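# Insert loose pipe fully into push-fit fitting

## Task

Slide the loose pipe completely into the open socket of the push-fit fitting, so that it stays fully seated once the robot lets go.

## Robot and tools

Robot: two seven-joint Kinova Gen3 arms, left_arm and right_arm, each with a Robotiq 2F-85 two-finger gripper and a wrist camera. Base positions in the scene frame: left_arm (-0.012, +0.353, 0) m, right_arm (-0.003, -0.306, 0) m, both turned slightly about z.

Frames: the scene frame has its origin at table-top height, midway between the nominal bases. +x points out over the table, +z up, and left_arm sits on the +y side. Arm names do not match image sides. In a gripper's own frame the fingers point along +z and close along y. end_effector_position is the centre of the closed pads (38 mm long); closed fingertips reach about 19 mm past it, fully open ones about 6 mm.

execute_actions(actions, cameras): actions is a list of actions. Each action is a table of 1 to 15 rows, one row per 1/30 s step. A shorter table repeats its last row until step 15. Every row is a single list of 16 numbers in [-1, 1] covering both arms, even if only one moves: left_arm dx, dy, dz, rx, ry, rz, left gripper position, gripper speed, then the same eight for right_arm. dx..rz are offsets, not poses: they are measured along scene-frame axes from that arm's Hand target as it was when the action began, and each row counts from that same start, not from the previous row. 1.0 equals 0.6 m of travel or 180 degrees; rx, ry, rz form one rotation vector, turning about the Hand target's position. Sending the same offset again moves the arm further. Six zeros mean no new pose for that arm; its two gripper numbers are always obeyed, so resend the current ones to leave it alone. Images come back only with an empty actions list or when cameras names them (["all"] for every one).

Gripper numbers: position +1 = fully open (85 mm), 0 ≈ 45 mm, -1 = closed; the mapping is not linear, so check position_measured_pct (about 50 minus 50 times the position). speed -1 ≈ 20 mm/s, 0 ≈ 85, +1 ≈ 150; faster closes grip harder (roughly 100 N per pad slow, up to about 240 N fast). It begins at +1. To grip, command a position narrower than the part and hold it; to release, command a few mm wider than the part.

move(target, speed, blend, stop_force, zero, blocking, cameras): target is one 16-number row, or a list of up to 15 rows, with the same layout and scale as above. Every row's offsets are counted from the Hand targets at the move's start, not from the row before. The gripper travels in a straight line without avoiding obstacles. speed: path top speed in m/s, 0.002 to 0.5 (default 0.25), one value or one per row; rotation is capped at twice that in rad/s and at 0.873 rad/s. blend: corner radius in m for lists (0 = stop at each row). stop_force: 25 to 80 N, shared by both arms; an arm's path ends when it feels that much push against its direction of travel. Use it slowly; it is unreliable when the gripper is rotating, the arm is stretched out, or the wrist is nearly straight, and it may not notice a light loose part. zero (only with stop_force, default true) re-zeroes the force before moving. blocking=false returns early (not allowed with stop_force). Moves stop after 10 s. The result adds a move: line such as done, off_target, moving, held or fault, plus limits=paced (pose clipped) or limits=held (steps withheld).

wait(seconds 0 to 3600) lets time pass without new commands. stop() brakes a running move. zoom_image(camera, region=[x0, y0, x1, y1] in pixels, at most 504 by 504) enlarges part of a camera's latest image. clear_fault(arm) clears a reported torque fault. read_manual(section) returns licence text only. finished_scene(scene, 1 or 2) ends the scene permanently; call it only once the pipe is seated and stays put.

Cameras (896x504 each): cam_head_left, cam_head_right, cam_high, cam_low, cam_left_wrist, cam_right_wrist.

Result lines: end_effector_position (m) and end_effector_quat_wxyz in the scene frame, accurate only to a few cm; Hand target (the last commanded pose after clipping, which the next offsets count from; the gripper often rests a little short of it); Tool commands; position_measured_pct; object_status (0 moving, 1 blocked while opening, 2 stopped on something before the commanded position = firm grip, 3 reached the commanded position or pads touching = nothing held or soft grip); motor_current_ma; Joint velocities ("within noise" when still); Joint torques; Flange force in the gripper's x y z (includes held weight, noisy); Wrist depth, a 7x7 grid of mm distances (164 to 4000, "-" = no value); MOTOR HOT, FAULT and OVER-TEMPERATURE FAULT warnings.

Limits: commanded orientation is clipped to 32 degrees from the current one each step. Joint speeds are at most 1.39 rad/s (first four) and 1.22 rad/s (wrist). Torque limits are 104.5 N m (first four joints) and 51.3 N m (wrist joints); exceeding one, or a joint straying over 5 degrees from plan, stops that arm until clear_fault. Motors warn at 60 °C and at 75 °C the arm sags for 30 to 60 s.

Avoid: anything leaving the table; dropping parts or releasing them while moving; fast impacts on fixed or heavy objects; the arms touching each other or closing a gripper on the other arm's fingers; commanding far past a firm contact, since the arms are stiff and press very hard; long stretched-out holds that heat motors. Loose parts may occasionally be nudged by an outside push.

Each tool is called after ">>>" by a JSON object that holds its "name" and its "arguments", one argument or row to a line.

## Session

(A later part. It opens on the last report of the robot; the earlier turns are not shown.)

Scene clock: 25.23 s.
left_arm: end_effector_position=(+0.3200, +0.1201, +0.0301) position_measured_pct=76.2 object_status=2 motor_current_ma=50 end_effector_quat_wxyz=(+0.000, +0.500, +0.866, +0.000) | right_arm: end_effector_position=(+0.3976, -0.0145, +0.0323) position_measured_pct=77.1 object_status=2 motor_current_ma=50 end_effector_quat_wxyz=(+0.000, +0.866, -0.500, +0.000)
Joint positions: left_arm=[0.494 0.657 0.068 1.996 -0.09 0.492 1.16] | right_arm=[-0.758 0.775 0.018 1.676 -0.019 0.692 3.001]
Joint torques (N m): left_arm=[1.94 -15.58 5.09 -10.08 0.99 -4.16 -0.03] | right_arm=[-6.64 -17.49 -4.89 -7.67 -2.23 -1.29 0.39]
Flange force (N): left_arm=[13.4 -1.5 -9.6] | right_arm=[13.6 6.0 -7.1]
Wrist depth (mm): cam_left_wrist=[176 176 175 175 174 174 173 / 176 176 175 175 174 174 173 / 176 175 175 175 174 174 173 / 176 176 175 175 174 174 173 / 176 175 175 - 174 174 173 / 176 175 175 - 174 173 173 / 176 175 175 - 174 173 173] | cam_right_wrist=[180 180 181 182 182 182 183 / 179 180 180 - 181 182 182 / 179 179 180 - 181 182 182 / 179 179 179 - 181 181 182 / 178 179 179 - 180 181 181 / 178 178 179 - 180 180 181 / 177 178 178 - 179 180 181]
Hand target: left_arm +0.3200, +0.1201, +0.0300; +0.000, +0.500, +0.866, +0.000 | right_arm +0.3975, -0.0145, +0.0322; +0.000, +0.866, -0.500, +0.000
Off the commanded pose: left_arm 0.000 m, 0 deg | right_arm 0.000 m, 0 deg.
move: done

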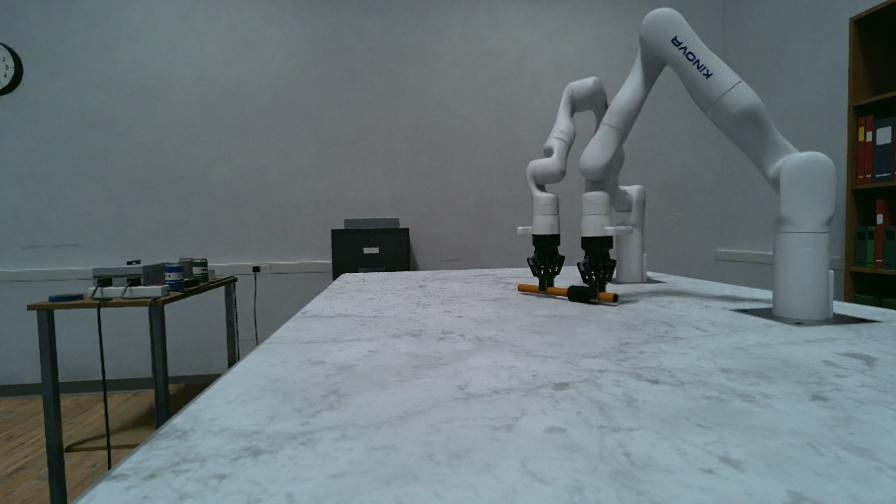

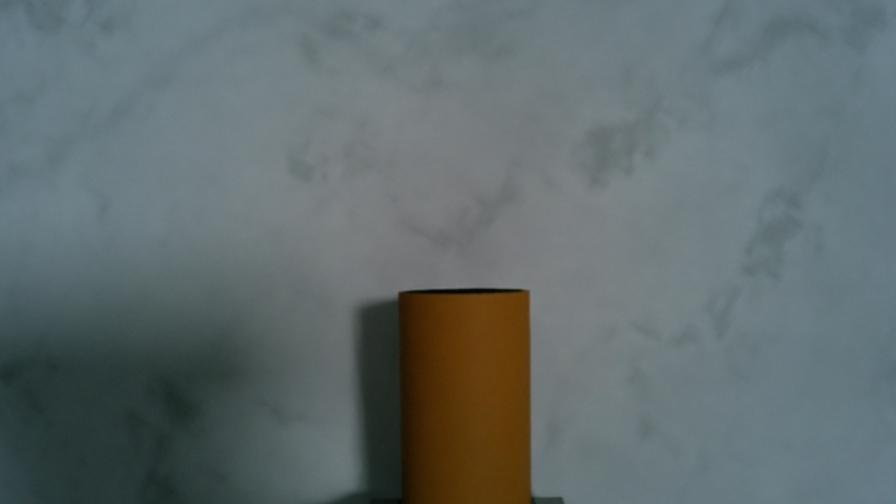

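>>> {"name": "move", "arguments": {
  "target": [0,0,0,0,0,0,0.4,-0.8,0,0,0,0,0,0,-0.9,0]
}}

>>> {"name": "move", "arguments": {
  "target": [0,0,0,0,0,0,0.4,-0.8,0,0,-0.008,0,0,0,-0.9,0],
  "speed": 0.01
}}

>>> {"name": "move", "arguments": {
  "target": [0,0,0,0,0,0,0.4,-0.8,0,0,0,0,0,0,0.3,-1]
}}

>>> {"name": "move", "arguments": {
  "target": [
    [0,0,0.1,0,0,0,0.4,-0.8,0,0,0.15,0,0,0,0.3,-1],
    [0.1,-0.173,0.37,0,0,0,0.4,-0.8,0.25,-0.433,0.3,0,0,0,0.3,-1]
  ],
  "blend": [0.03,0],
  "cameras": ["cam_left_wrist","cam_head_right","cam_high"]
}}

Scene clock: 27.00 s.
left_arm: end_effector_position=(+0.3200, +0.1200, +0.0300) position_measured_pct=29.9 object_status=0 motor_current_ma=0 end_effector_quat_wxyz=(+0.000, +0.500, +0.866, +0.000) | right_arm: end_effector_position=(+0.3975, -0.0145, +0.0322) position_measured_pct=77.1 object_status=2 motor_current_ma=50 end_effector_quat_wxyz=(+0.000, +0.866, -0.500, +0.000)
Joint positions: left_arm=[0.494 0.657 0.068 1.996 -0.09 0.492 1.16] | right_arm=[-0.758 0.775 0.018 1.676 -0.019 0.692 3.001]
Joint torques (N m): left_arm=[-1.14 -15.17 1.39 -3.67 0.06 -0.15 0.2] | right_arm=[-0.59 -19.01 2.01 -6.14 0.42 0.22 0.58]
Flange force (N): left_arm=[-1.6 -2.3 -3.2] | right_arm=[0.7 3.5 -1.4]
Wrist depth (mm): cam_left_wrist=[176 176 175 175 174 174 173 / 176 175 175 175 174 174 173 / 176 176 175 174 174 174 173 / 176 175 175 174 174 174 173 / 176 175 175 - 174 174 173 / 176 175 175 - 174 173 173 / 175 175 175 - 174 173 173] | cam_right_wrist=[179 180 180 181 182 182 183 / 179 179 180 - 181 182 182 / 179 179 179 - 181 181 182 / 178 179 179 - 180 181 181 / 178 179 179 - 180 180 181 / 177 178 178 - 180 180 181 / 177 177 178 - 179 180 180]
Hand target: left_arm +0.3200, +0.1201, +0.0300; +0.000, +0.500, +0.866, +0.000 | right_arm +0.3975, -0.0145, +0.0322; +0.000, +0.866, -0.500, +0.000
Off the commanded pose: left_arm 0.000 m, 0 deg | right_arm 0.000 m, 0 deg.
move: done

Scene clock: 27.70 s.
left_arm: end_effector_position=(+0.3200, +0.1200, +0.0300) position_measured_pct=29.9 object_status=3 motor_current_ma=0 end_effector_quat_wxyz=(+0.000, +0.500, +0.866, +0.000) | right_arm: end_effector_position=(+0.3976, -0.0145, +0.0276) position_measured_pct=77.1 object_status=2 motor_current_ma=50 end_effector_quat_wxyz=(+0.000, +0.866, -0.500, +0.000)
Joint positions: left_arm=[0.494 0.657 0.068 1.996 -0.09 0.492 1.16] | right_arm=[-0.758 0.783 0.018 1.678 -0.019 0.681 3.001]
Joint torques (N m): left_arm=[-1.17 -15.35 1.39 -3.62 0.01 -0.13 0.13] | right_arm=[-1.8 1.91 0.62 -3.37 0.5 -3.76 0.81]
Flange force (N): left_arm=[-2.1 -2.4 -2.7] | right_arm=[4.0 15.5 -50.5]
Wrist depth (mm): cam_left_wrist=[176 175 175 175 174 174 173 / 176 175 175 175 174 174 173 / 176 175 175 174 174 174 173 / 176 175 175 174 174 174 173 / 176 175 175 - 174 174 173 / 176 175 175 - 174 174 173 / 176 175 175 - 174 173 173] | cam_right_wrist=[176 177 177 178 178 179 179 / 176 176 177 - 178 178 179 / 176 176 177 - 177 178 179 / 175 176 176 - 177 178 178 / 175 176 176 - 177 177 178 / 175 175 175 - 176 177 177 / 174 175 175 - 176 177 177]
Hand target: left_arm +0.3200, +0.1201, +0.0300; +0.000, +0.500, +0.866, +0.000 | right_arm +0.3976, -0.0145, +0.0274; +0.000, +0.866, -0.500, +0.000
Off the commanded pose: left_arm 0.000 m, 0 deg | right_arm 0.000 m, 0 deg.
move: done

Scene clock: 29.80 s.
left_arm: end_effector_position=(+0.3200, +0.1200, +0.0300) position_measured_pct=29.9 object_status=3 motor_current_ma=0 end_effector_quat_wxyz=(+0.000, +0.500, +0.866, +0.000) | right_arm: end_effector_position=(+0.3975, -0.0145, +0.0274) position_measured_pct=35.1 object_status=0 motor_current_ma=0 end_effector_quat_wxyz=(+0.000, +0.866, -0.500, +0.000)
Joint positions: left_arm=[0.494 0.657 0.068 1.996 -0.09 0.492 1.16] | right_arm=[-0.758 0.783 0.018 1.678 -0.019 0.681 3.001]
Joint torques (N m): left_arm=[-1.28 -15.29 1.36 -3.71 0 -0.07 0.23] | right_arm=[-0.99 -20.28 1.44 -6.54 0.16 0.19 0.6]
Flange force (N): left_arm=[-1.7 -2.7 -2.7] | right_arm=[1.5 3.2 1.0]
Wrist depth (mm): cam_left_wrist=[176 175 175 175 174 174 173 / 176 176 175 175 174 174 173 / 176 175 175 175 174 174 173 / 176 175 175 174 174 174 173 / 176 175 175 - 174 174 173 / 176 175 175 - 174 173 173 / 176 175 175 - 174 173 173] | cam_right_wrist=[174 175 175 176 176 177 178 / 174 174 175 - 176 177 177 / 174 174 175 - 175 176 177 / 173 174 174 - 175 176 176 / 173 174 174 - 175 176 176 / 172 173 173 - 174 175 176 / 172 173 173 - 174 175 175]
Hand target: left_arm +0.3200, +0.1200, +0.0300; +0.000, +0.500, +0.866, +0.000 | right_arm +0.3975, -0.0145, +0.0274; +0.000, +0.866, -0.500, +0.000
Off the commanded pose: left_arm 0.000 m, 0 deg | right_arm 0.000 m, 0 deg.
move: done

Scene clock: 31.97 s.
left_arm: end_effector_position=(+0.3800, +0.0162, +0.2520) position_measured_pct=29.9 object_status=3 motor_current_ma=0 end_effector_quat_wxyz=(+0.000, +0.500, +0.866, +0.000) | right_arm: end_effector_position=(+0.5475, -0.2743, +0.2074) position_measured_pct=35.1 object_status=3 motor_current_ma=0 end_effector_quat_wxyz=(+0.000, +0.866, -0.500, +0.000)
Joint positions: left_arm=[0.578 0.534 0.128 1.314 -0.068 1.299 1.24] | right_arm=[-0.208 0.647 0.07 1.257 -0.044 1.239 3.594]
Joint torques (N m): left_arm=[-1.21 -17.63 1.59 -8.3 0.07 -0.08 0.13] | right_arm=[-1 -20.99 1.62 -9.4 0.17 0.17 0.59]
Flange force (N): left_arm=[0.3 -2.1 -1.6] | right_arm=[-1.1 3.5 2.0]
Wrist depth (mm): cam_left_wrist=[398 397 396 394 394 393 392 / 398 397 397 361 393 393 392 / 398 397 396 360 393 393 391 / 398 397 395 364 393 393 392 / 398 397 396 394 393 392 391 / 398 397 395 395 393 393 391 / 398 396 395 394 393 393 392] | cam_right_wrist=[355 356 357 359 360 362 361 / 355 355 356 357 359 359 361 / 355 354 356 356 358 360 360 / 353 355 354 356 358 358 360 / 351 353 354 355 356 357 359 / 351 352 353 355 356 356 358 / 350 352 353 354 355 356 356]
Hand target: left_arm +0.3800, +0.0162, +0.2521; +0.000, +0.500, +0.866, +0.000 | right_arm +0.5476, -0.2743, +0.2074; +0.000, +0.866, -0.500, +0.000
Off the commanded pose: left_arm 0.000 m, 0 deg | right_arm 0.000 m, 0 deg.
move: done
Images, in order (width x height): cam_head_right 896x504, cam_high 896x504, cam_left_wrist 896x504.

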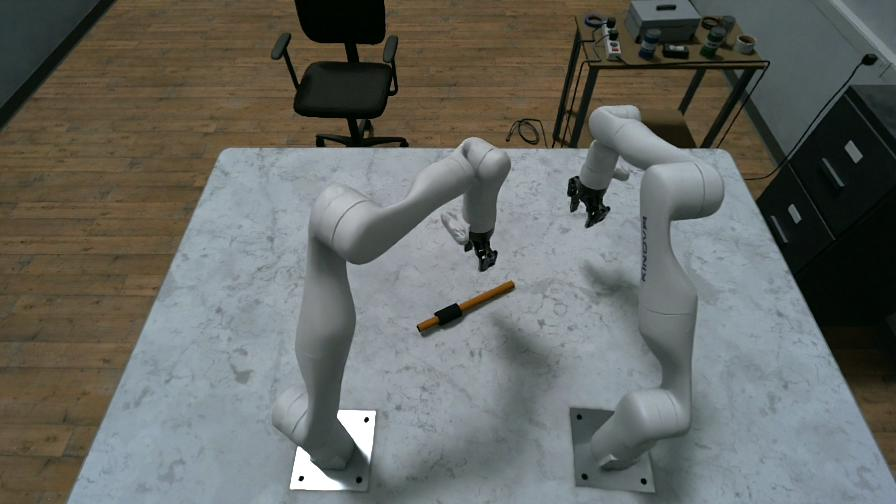

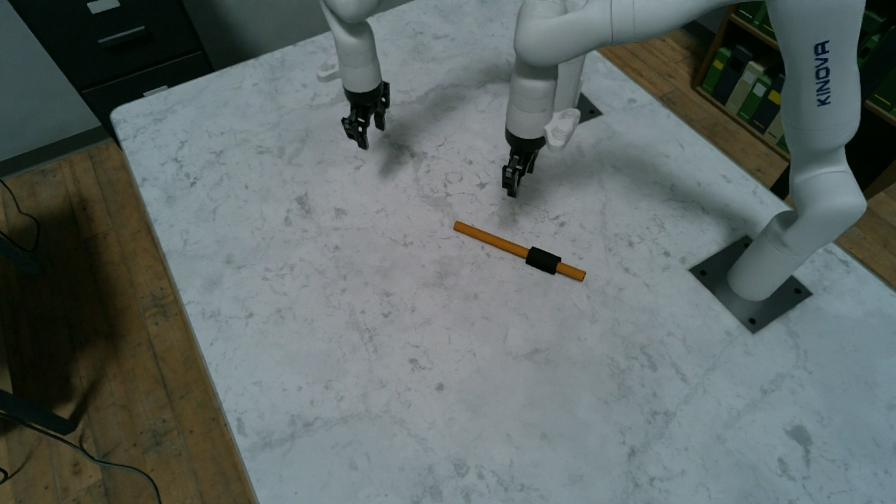

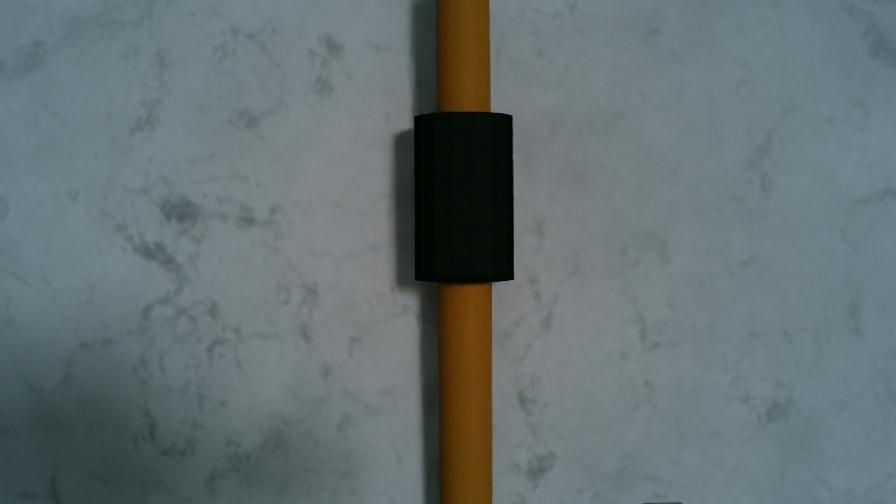

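>>> {"name": "finished_scene", "arguments": {
  "scene": 2
}}

The scene is finished: the task was done.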